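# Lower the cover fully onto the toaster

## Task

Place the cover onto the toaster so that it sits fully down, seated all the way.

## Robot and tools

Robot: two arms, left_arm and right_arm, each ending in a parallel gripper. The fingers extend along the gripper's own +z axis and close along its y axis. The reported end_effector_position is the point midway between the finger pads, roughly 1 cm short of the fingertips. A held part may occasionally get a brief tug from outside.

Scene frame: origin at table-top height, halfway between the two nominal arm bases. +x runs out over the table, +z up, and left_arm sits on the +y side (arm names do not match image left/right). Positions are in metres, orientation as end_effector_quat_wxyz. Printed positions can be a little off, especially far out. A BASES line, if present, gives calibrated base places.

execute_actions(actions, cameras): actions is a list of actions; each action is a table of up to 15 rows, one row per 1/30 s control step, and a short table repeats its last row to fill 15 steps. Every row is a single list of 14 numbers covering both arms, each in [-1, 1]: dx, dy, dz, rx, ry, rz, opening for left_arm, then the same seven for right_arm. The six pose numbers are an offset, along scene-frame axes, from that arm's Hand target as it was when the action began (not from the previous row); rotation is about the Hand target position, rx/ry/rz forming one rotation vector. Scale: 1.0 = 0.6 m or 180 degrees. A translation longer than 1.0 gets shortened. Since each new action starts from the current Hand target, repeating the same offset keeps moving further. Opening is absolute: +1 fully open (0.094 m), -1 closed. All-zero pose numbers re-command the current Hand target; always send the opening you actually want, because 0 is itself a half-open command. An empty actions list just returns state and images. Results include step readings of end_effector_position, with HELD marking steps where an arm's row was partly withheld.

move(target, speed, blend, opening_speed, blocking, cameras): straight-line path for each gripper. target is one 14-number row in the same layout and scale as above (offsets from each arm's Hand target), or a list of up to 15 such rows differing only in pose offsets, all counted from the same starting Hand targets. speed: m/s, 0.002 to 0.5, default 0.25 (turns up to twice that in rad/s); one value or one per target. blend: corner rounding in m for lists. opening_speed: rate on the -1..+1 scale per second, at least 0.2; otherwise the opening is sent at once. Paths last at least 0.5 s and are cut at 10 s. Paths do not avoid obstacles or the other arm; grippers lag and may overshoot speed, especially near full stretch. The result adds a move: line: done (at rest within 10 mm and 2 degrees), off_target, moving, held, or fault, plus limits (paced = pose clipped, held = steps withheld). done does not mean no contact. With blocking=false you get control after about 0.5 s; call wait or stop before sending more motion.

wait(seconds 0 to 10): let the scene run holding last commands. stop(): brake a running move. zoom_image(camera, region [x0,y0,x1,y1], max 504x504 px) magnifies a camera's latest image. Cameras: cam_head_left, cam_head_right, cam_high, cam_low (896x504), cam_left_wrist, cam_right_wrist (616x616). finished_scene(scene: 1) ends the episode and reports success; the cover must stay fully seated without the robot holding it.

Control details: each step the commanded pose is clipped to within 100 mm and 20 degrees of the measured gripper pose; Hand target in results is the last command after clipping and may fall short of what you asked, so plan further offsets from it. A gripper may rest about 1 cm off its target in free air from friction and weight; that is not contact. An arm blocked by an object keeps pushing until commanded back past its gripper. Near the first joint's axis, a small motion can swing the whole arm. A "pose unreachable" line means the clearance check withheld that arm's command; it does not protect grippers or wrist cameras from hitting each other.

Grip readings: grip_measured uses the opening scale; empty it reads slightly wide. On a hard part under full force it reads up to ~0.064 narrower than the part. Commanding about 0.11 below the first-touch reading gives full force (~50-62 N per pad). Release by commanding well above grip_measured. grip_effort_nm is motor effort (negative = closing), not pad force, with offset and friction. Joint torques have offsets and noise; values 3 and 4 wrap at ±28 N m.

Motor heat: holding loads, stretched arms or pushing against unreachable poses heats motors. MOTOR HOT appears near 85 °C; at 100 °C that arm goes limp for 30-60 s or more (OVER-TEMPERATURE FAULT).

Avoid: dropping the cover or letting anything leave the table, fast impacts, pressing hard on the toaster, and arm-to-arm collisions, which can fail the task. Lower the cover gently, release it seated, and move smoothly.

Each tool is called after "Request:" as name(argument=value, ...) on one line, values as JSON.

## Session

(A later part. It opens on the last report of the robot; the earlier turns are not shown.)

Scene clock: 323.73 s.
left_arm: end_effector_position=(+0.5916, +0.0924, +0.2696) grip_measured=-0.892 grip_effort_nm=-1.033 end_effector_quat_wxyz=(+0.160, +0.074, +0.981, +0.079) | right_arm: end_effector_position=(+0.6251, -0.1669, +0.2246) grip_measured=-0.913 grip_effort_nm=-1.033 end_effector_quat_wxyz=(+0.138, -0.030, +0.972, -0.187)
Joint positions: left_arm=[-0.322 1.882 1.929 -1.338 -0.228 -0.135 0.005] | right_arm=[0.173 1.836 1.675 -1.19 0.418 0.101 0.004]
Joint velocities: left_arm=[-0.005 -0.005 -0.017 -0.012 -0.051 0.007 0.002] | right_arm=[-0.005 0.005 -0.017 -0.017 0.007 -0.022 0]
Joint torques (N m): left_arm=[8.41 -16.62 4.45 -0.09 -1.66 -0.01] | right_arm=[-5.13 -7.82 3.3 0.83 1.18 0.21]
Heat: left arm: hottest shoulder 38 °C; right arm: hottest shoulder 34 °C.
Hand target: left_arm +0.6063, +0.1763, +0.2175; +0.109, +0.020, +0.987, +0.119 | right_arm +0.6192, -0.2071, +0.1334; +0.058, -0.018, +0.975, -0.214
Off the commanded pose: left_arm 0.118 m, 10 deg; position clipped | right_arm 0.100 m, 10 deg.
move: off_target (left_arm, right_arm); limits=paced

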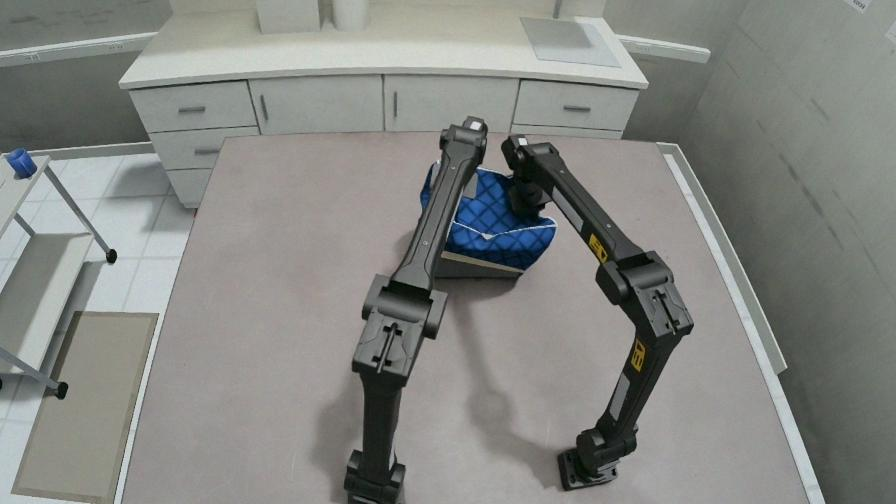

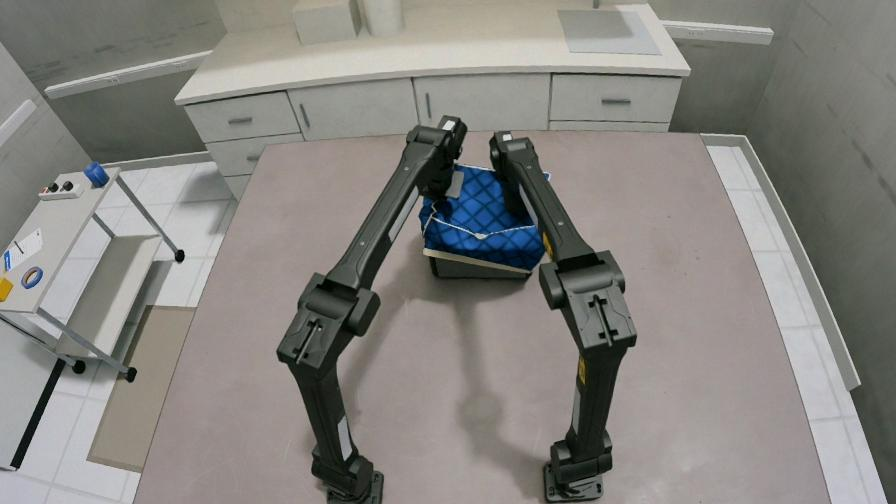

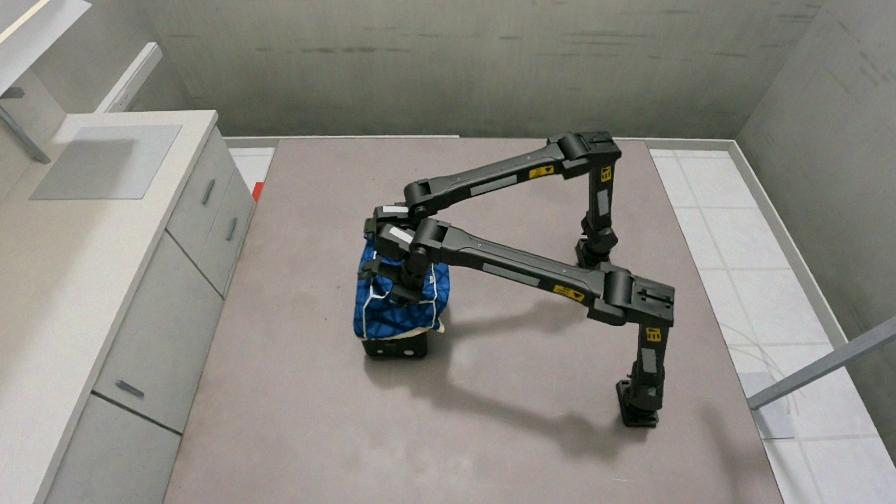

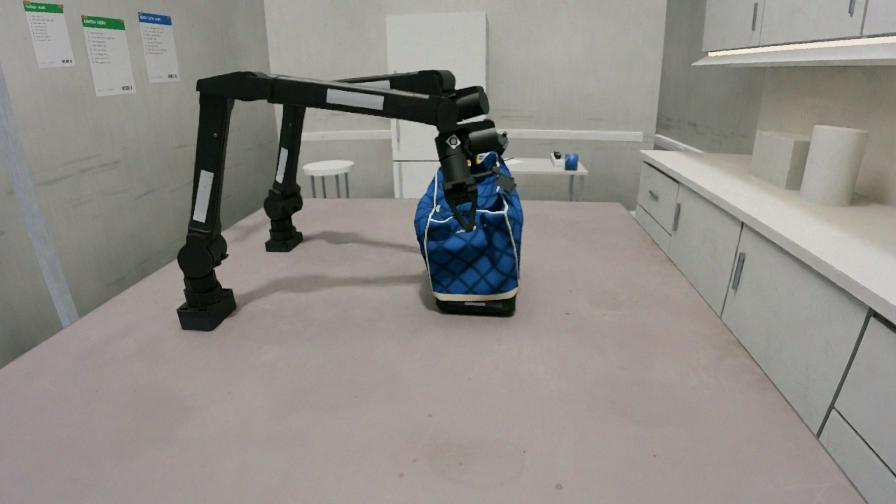

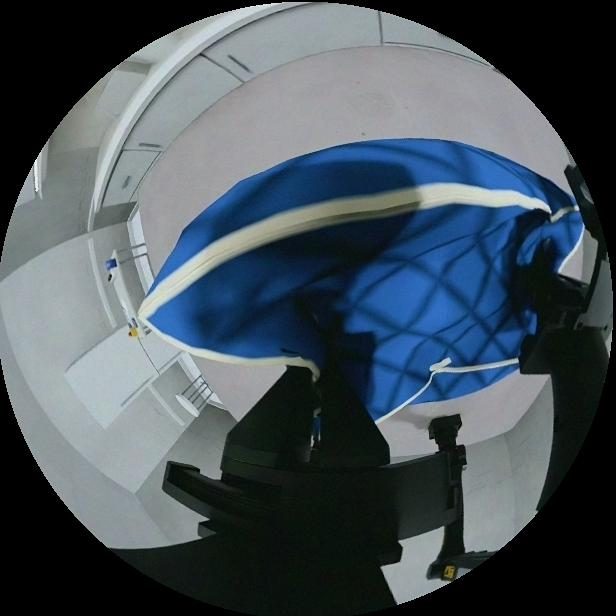

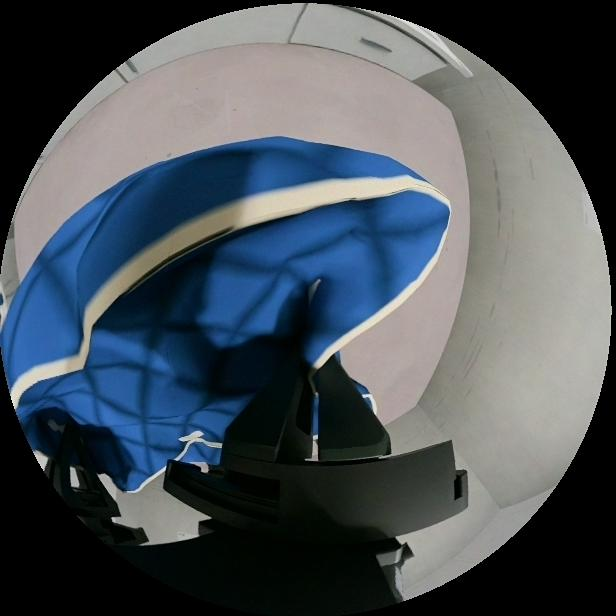

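Request:
move(target=[[0,-0.09,-0.06,0,0,0,-1,0,0.03,-0.02,0,0,0,-1],[0,-0.04,-0.08,0.04,0,0,-1,0,0.03,-0.02,-0.03,0,0,-1]], speed=0.08)

Request:
zoom_image(camera="cam_head_right", region=[380, 90, 580, 290])

Request:
zoom_image(camera="cam_low", region=[380, 80, 580, 330])

Scene clock: 331.53 s.
left_arm: end_effector_position=(+0.5931, +0.0930, +0.2628) grip_measured=-0.892 grip_effort_nm=-1.028 end_effector_quat_wxyz=(+0.185, +0.052, +0.972, +0.135) | right_arm: end_effector_position=(+0.6239, -0.1647, +0.2261) grip_measured=-0.913 grip_effort_nm=-1.038 end_effector_quat_wxyz=(+0.147, -0.024, +0.960, -0.236)
Joint positions: left_arm=[-0.355 1.879 1.888 -1.29 -0.364 -0.19 0.005] | right_arm=[0.205 1.842 1.667 -1.188 0.528 0.136 0.004]
Joint velocities: left_arm=[-0.015 -0.015 -0.002 -0.002 -0.037 -0.007 -0.001] | right_arm=[-0.005 0.005 -0.022 -0.012 -0.051 0.051 0]
Joint torques (N m): left_arm=[5.19 -12.75 4.64 -0.47 -1.64 -0.04] | right_arm=[-3.25 -6.24 5.37 -0.16 0.7 0.46]
Heat: left arm: hottest shoulder 37 °C; right arm: hottest shoulder 34 °C.
Hand target: left_arm +0.6046, +0.1466, +0.1795; +0.107, +0.027, +0.977, +0.181 | right_arm +0.6193, -0.1871, +0.1282; +0.057, -0.021, +0.964, -0.259
Off the commanded pose: left_arm 0.111 m, 11 deg; position clipped | right_arm 0.108 m, 11 deg; position clipped.
move: off_target (left_arm, right_arm); limits=paced

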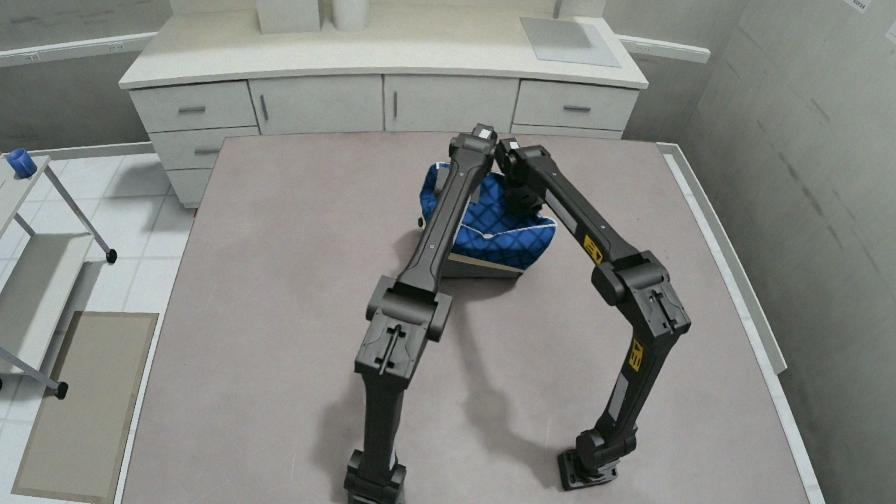

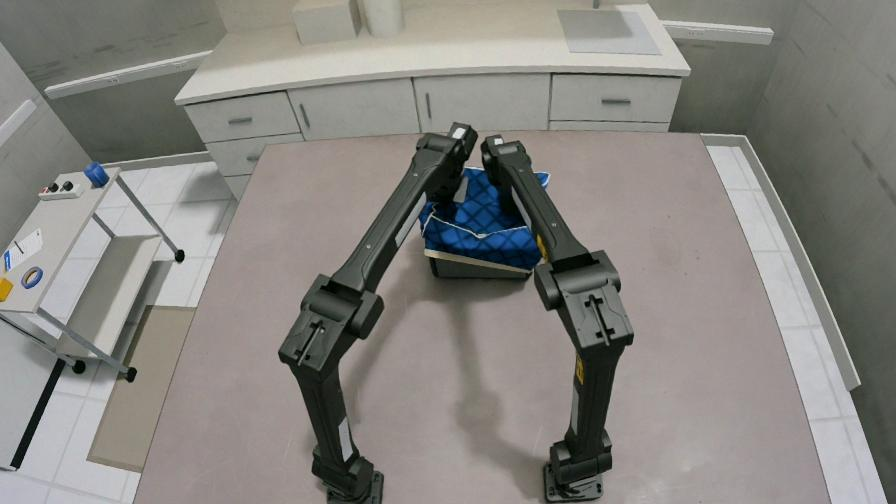

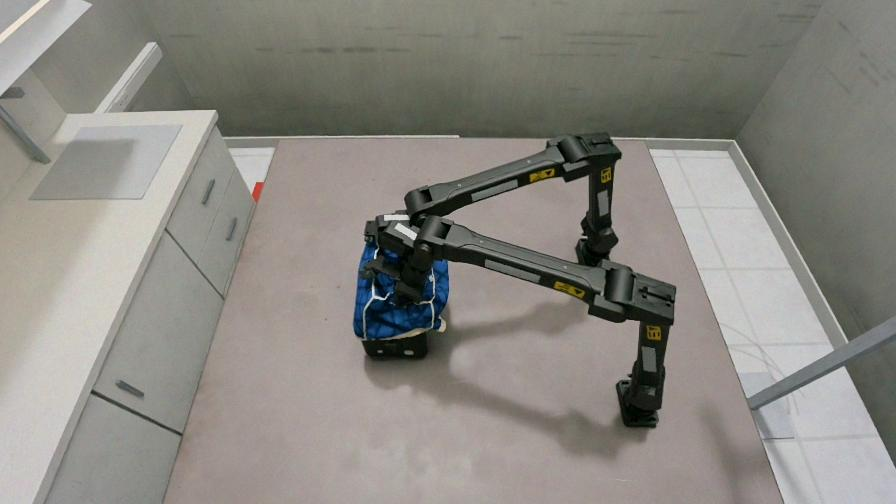

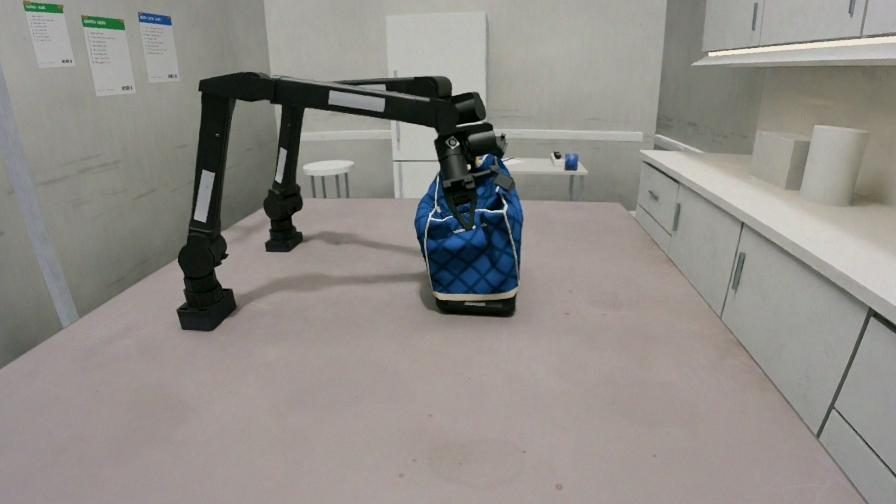

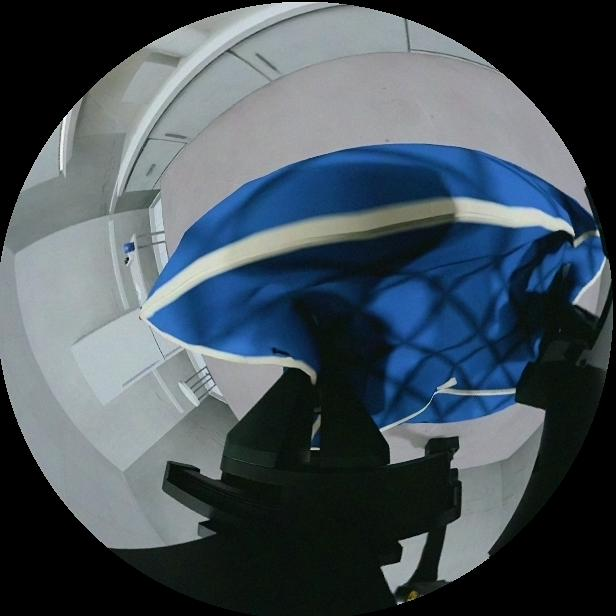

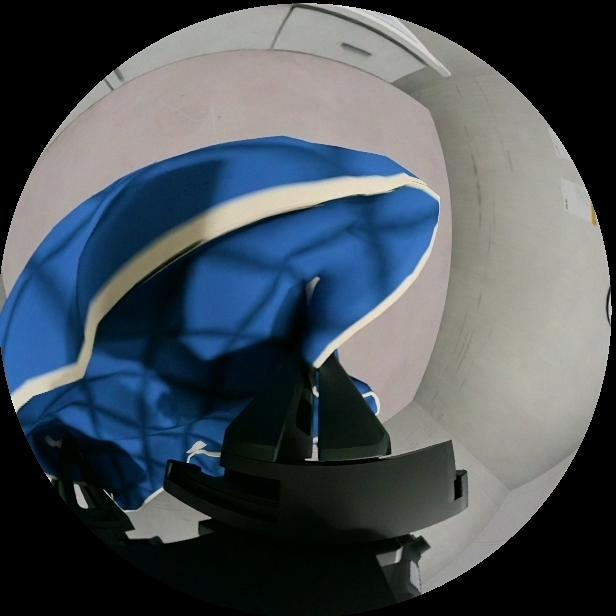

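Scaled by 2.520.

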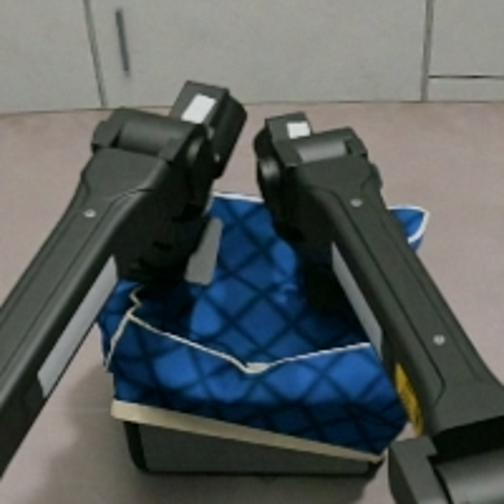

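Scaled by 2.016.

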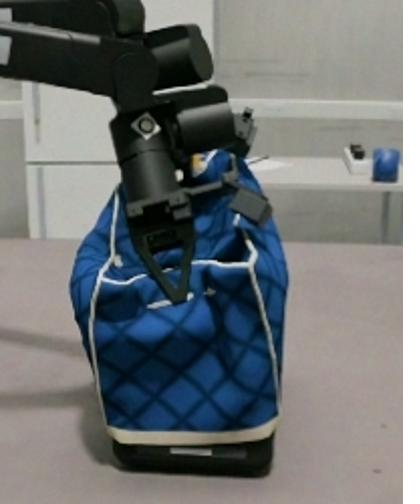

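Request:
move(target=[0,-0.07,0.14,0,0,0,-1,0,0.04,0.16,0,0,0,-1], cameras=[])

Request:
move(target=[0,0,0,0,0,0,0.3,0,0,0,0,0,0,0.3], opening_speed=1, cameras=[])

Request:
move(target=[[0,0,0.25,0,0,0,0.3,0,0,0.25,0,0,0,0.3],[-0.15,0.25,0.3,0,0,0,0.3,-0.15,-0.25,0.3,0,0,0,0.3]])

Request:
zoom_image(camera="cam_head_right", region=[380, 90, 580, 290])

Request:
zoom_image(camera="cam_low", region=[380, 80, 580, 330])

Request:
zoom_image(camera="cam_high", region=[300, 170, 480, 380])

Scene clock: 340.63 s.
left_arm: end_effector_position=(+0.5897, +0.0858, +0.2826) grip_measured=-0.892 grip_effort_nm=-1.028 end_effector_quat_wxyz=(+0.173, +0.056, +0.973, +0.142) | right_arm: end_effector_position=(+0.6172, -0.1583, +0.2329) grip_measured=-0.913 grip_effort_nm=-1.038 end_effector_quat_wxyz=(+0.117, -0.030, +0.963, -0.242)
Joint positions: left_arm=[-0.37 1.899 1.973 -1.387 -0.375 -0.2 0.005] | right_arm=[0.218 1.864 1.723 -1.294 0.529 0.155 0.004]
Joint velocities: left_arm=[-0.015 -0.005 0.007 0.017 -0.037 0.037 -0.001] | right_arm=[0.005 -0.005 -0.037 -0.012 0.022 -0.051 0]
Joint torques (N m): left_arm=[0.5 -21.19 6.54 0.59 -0.37 0.05] | right_arm=[-1.2 -15.33 8.29 0.83 0.47 0.16]
Heat: left arm: hottest shoulder 36 °C; right arm: hottest shoulder 34 °C.
Hand target: left_arm +0.5896, +0.0910, +0.2749; +0.167, +0.055, +0.973, +0.146 | right_arm +0.6174, -0.1616, +0.2308; +0.119, -0.028, +0.962, -0.242
Off the commanded pose: left_arm 0.031 m, 9 deg | right_arm 0.010 m, 7 deg.
move: held (left_arm, right_arm; a check stopped the path); limits=held
pose unreachable (left arm): on one or more control steps of this call, first in action 0 (counted from 0), this arm could not follow its commanded pose, so it was not sent that pose on those steps. It may still have moved: this result reports where it is.
cause: moving toward the commanded pose would bring a part of the arm too close to another arm (this arm's wrist (the part past joint 4) and the right arm's wrist (the part past joint 4), along the way the arms are being sent, or toward where that arm still pushes).
pose unreachable (right arm): on one or more control steps of this call, first in action 0 (counted from 0), this arm could not follow its commanded pose, so it was not sent that pose on those steps. It may still have moved: this result reports where it is.
cause: moving toward the commanded pose would bring a part of the arm too close to another arm (this arm's wrist (the part past joint 4) and the left arm's wrist (the part past joint 4), where that arm would come to rest).
No camera images: "cameras" was empty.

Scene clock: 342.33 s.
left_arm: end_effector_position=(+0.5883, +0.0865, +0.2788) grip_measured=+0.297 grip_effort_nm=0.100 end_effector_quat_wxyz=(+0.169, +0.057, +0.973, +0.144) | right_arm: end_effector_position=(+0.6181, -0.1626, +0.2446) grip_measured=+0.297 grip_effort_nm=0.139 end_effector_quat_wxyz=(+0.130, -0.024, +0.960, -0.246)
Joint positions: left_arm=[-0.37 1.899 1.964 -1.386 -0.376 -0.2 0.061] | right_arm=[0.214 1.846 1.723 -1.286 0.543 0.155 0.061]
Joint velocities: left_arm=[-0.005 -0.015 -0.007 -0.007 0.051 0.066 0.001] | right_arm=[-0.015 -0.015 0.012 -0.007 -0.007 0.037 0.001]
Joint torques (N m): left_arm=[0.03 -21.07 7.08 0.51 -0.35 0.07] | right_arm=[-1.03 -14.04 8.35 0.61 -0.07 0.17]
Heat: left arm: hottest shoulder 36 °C; right arm: hottest shoulder 34 °C.
Hand target: left_arm +0.5896, +0.0910, +0.2749; +0.167, +0.055, +0.974, +0.146 | right_arm +0.6174, -0.1616, +0.2308; +0.119, -0.028, +0.962, -0.242
Off the commanded pose: left_arm 0.006 m, 0 deg | right_arm 0.014 m, 1 deg.
move: off_target (right_arm)
No camera images: "cameras" was empty.

Scene clock: 343.63 s.
left_arm: end_effector_position=(+0.5812, +0.0892, +0.3350) grip_measured=+0.298 grip_effort_nm=0.081 end_effector_quat_wxyz=(+0.158, +0.060, +0.975, +0.147) | right_arm: end_effector_position=(+0.6143, -0.1643, +0.2469) grip_measured=+0.298 grip_effort_nm=0.095 end_effector_quat_wxyz=(+0.121, -0.027, +0.960, -0.250)
Joint positions: left_arm=[-0.37 1.92 2.149 -1.574 -0.376 -0.2 0.061] | right_arm=[0.213 1.846 1.729 -1.312 0.546 0.155 0.061]
Joint velocities: left_arm=[-0.015 -0.015 -0.012 -0.017 -0.022 -0.007 0] | right_arm=[-0.005 0.024 0.007 0.002 0.007 0.007 0]
Joint torques (N m): left_arm=[0.26 -20.01 10.78 -0.05 -0.33 0.03] | right_arm=[-0.79 -14.8 9.11 0.58 0.32 0.17]
Heat: left arm: hottest shoulder 36 °C; right arm: hottest shoulder 34 °C.
Hand target: left_arm +0.5897, +0.0897, +0.3443; +0.166, +0.055, +0.974, +0.146 | right_arm +0.6149, -0.1637, +0.2459; +0.123, -0.026, +0.961, -0.248
Off the commanded pose: left_arm 0.210 m, 1 deg | right_arm 0.237 m, 1 deg.
move: held (right_arm; a check stopped the path), off_target (left_arm; braked when a check withheld steps of right_arm); path passed 0 of 2 targets; limits=held
pose unreachable (right arm): on one or more control steps of this call, first in action 0 (counted from 0), this arm could not follow its commanded pose, so it was not sent that pose on those steps. It may still have moved: this result reports where it is.
cause: moving toward the commanded pose would bring a part of the arm too close to another arm (this arm's wrist (the part past joint 4) and the left arm's wrist (the part past joint 4)).

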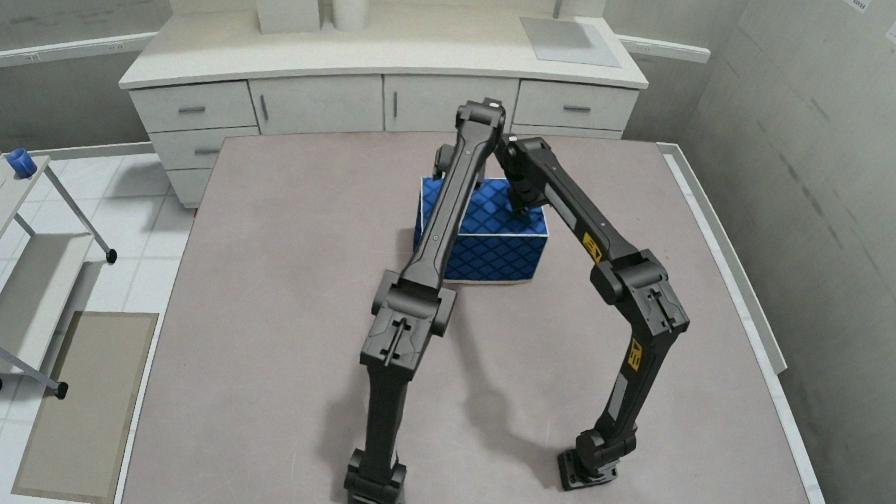

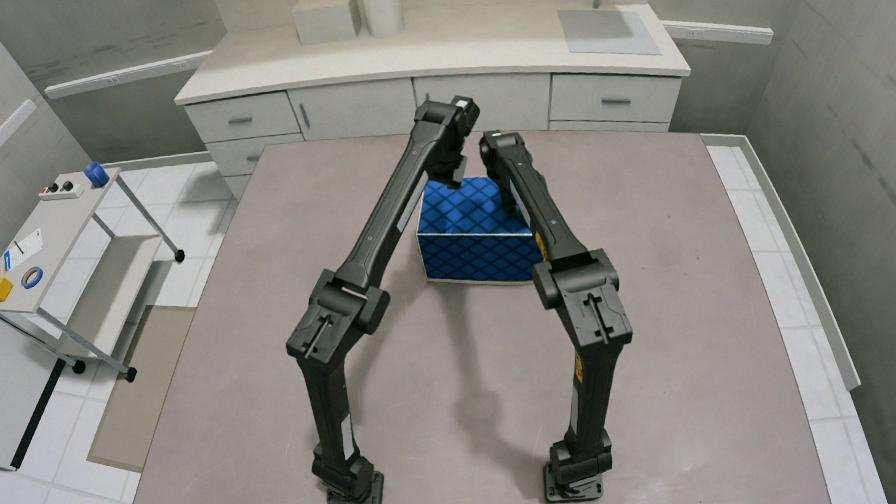

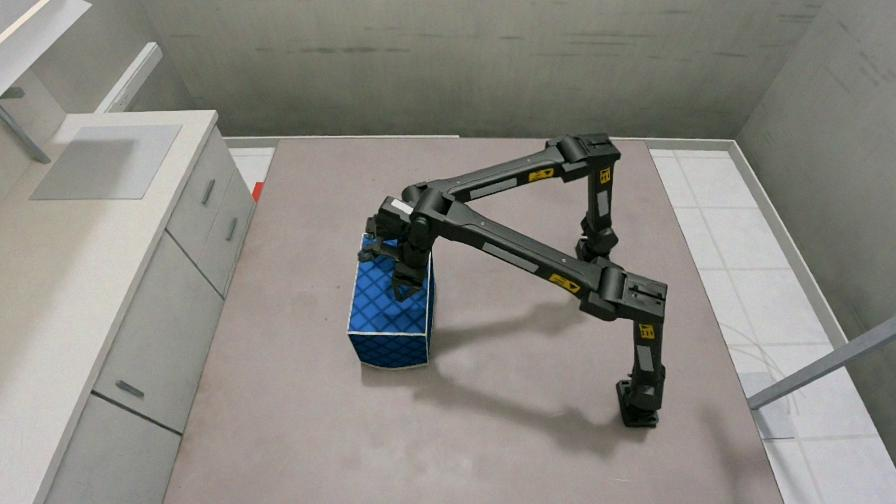

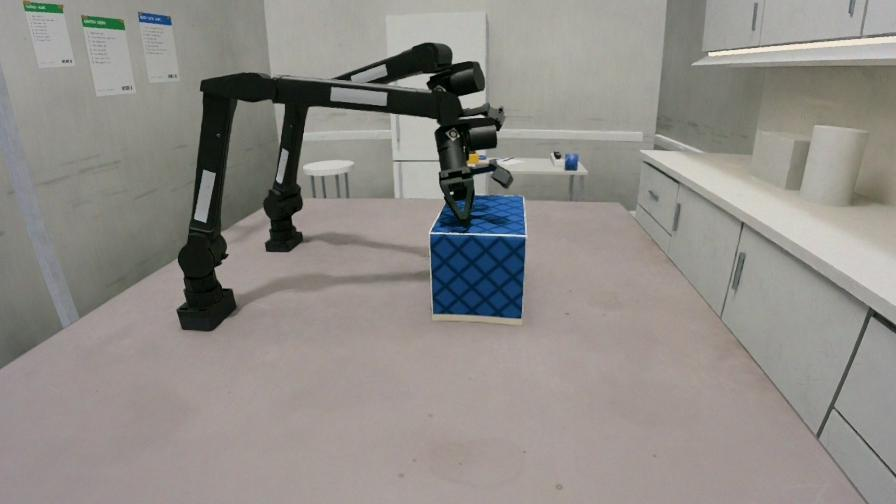

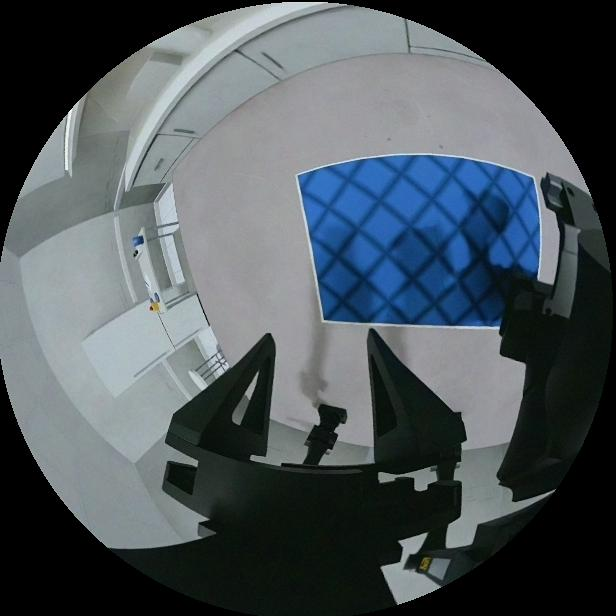

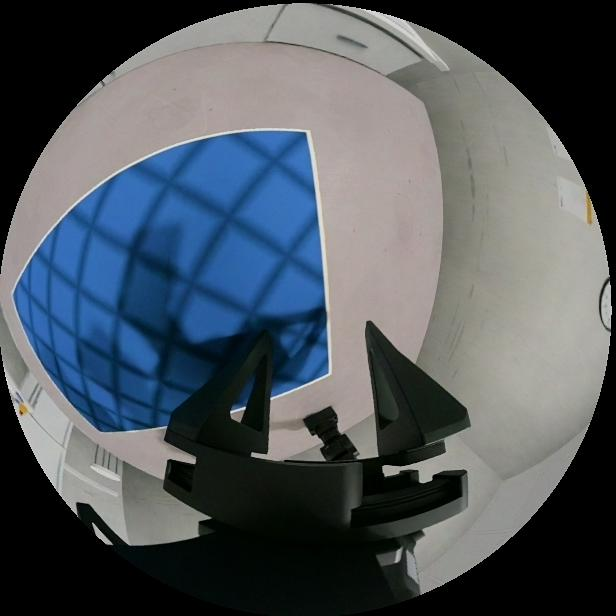

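Scaled by 2.520.

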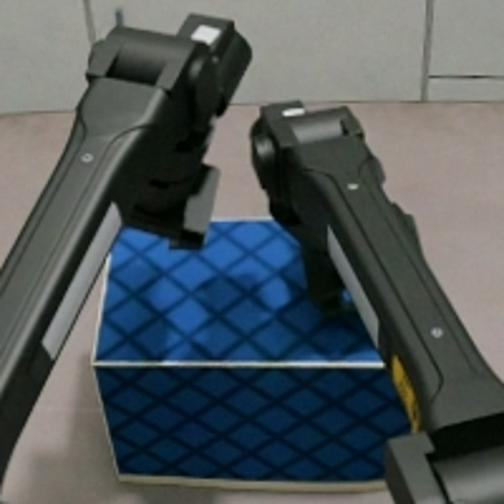

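Scaled by 2.016.

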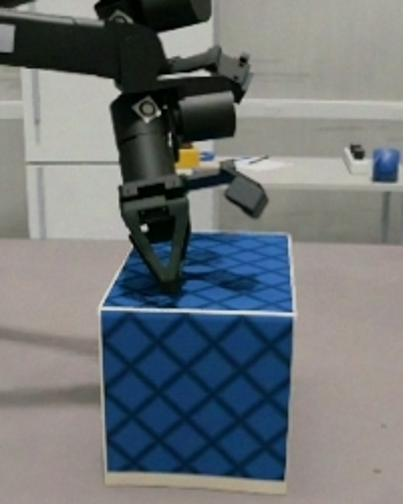

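Scaled by 2.400.

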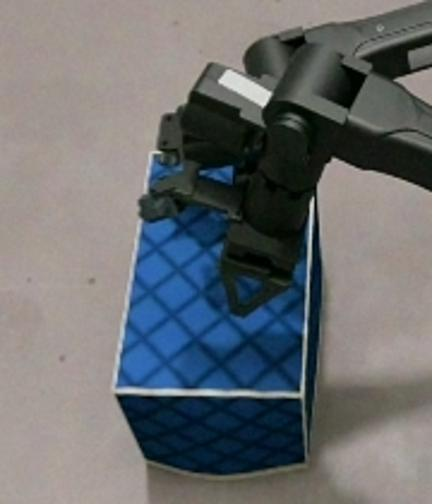

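Sprang down perfectly. Retreat.

Request:
move(target=[[0,0.1,0.12,0,0,0,0.3,0,-0.02,0.0,0,0,0,0.3],[-0.15,0.3,0.12,0,0,0,0.3,0,-0.05,0.14,0,0,0,0.3],[-0.3,0.3,0.1,0,0,0,0.3,-0.2,-0.2,0.2,0,0,0,0.3]])

Scene clock: 349.53 s.
left_arm: end_effector_position=(+0.4088, +0.2719, +0.3979) grip_measured=+0.298 grip_effort_nm=0.090 end_effector_quat_wxyz=(+0.154, +0.052, +0.976, +0.147) | right_arm: end_effector_position=(+0.5002, -0.2802, +0.3693) grip_measured=+0.298 grip_effort_nm=0.090 end_effector_quat_wxyz=(+0.121, -0.024, +0.960, -0.251)
Joint positions: left_arm=[-0.089 1.344 1.599 -1.517 -0.301 0.07 0.061] | right_arm=[0.026 1.468 1.57 -1.423 0.514 -0.052 0.061]
Joint velocities: left_arm=[-0.024 -0.005 -0.022 -0.002 -0.022 -0.022 0.001] | right_arm=[0.005 -0.005 -0.007 0.002 0.007 -0.022 -0.001]
Joint torques (N m): left_arm=[-0.21 -12.45 7.83 0.96 -0.14 0.09] | right_arm=[-1.61 -11.05 8.49 0.88 0.22 0]
Heat: left arm: hottest shoulder 36 °C; right arm: hottest shoulder 34 °C.
Hand target: left_arm +0.4106, +0.2690, +0.4054; +0.169, +0.056, +0.973, +0.146 | right_arm +0.4975, -0.2840, +0.3694; +0.123, -0.027, +0.960, -0.250
Off the commanded pose: left_arm 0.007 m, 2 deg | right_arm 0.007 m, 1 deg.
move: done

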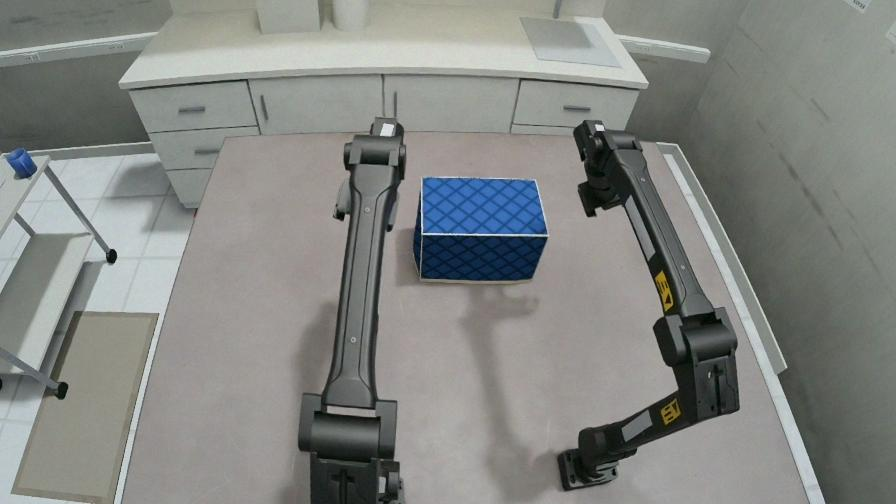

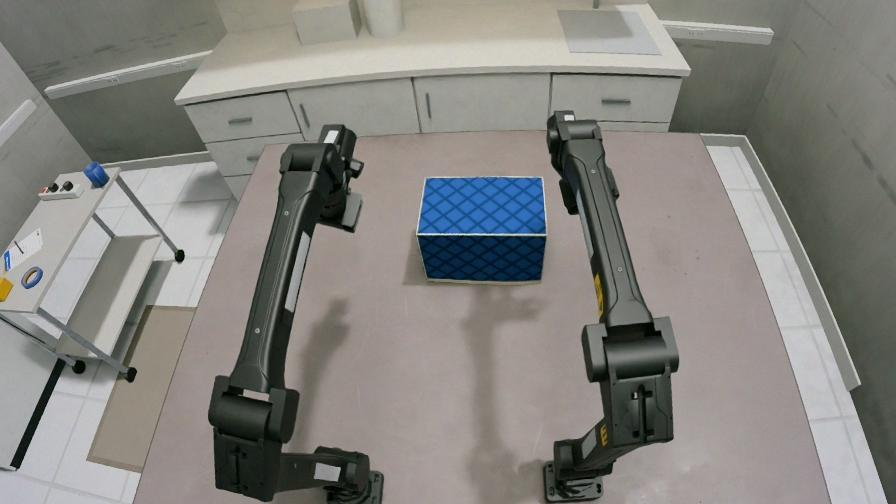

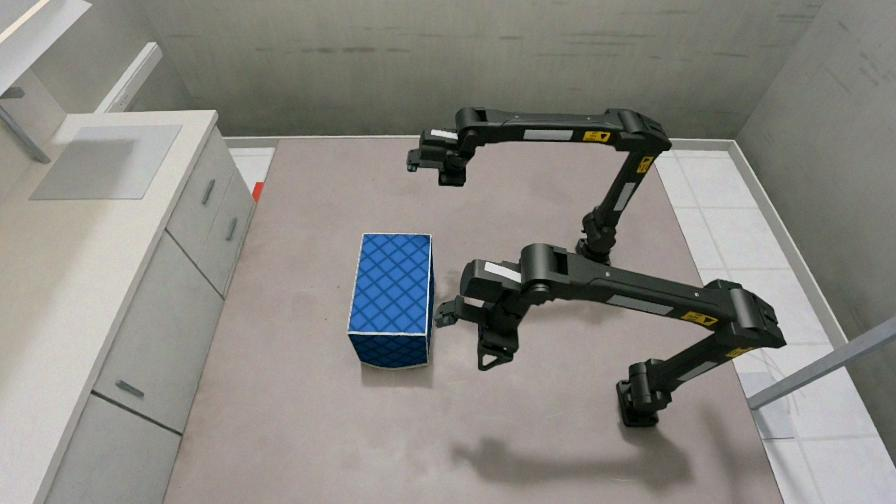

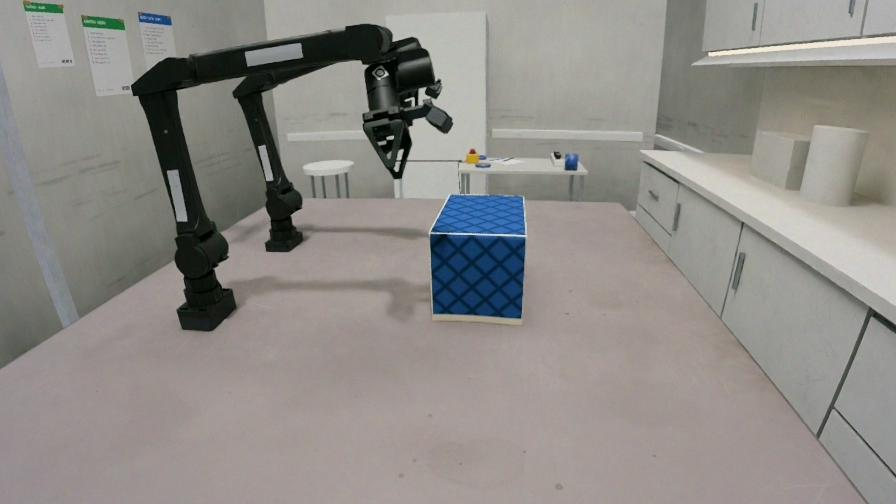

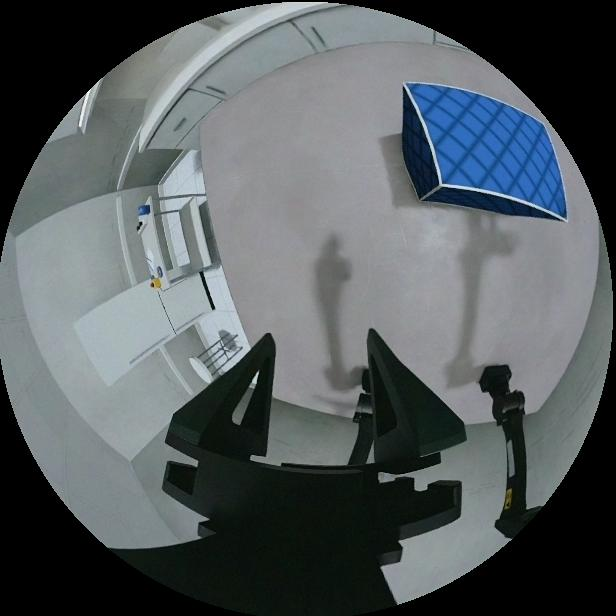

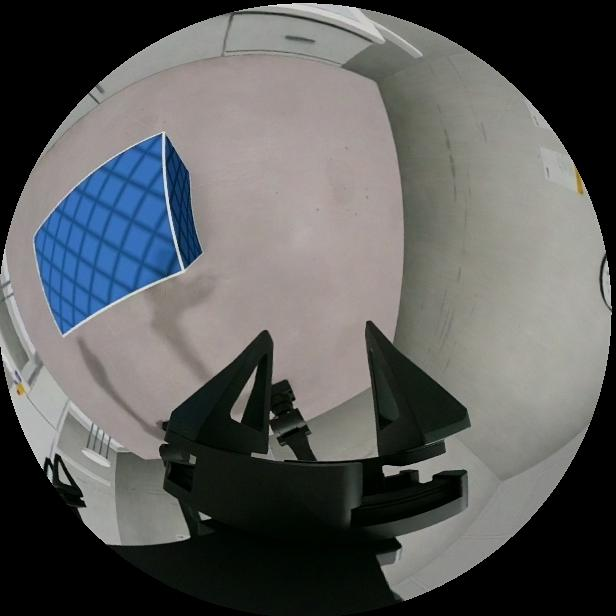

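Request:
finished_scene(scene=1)

The scene is finished: the task was done.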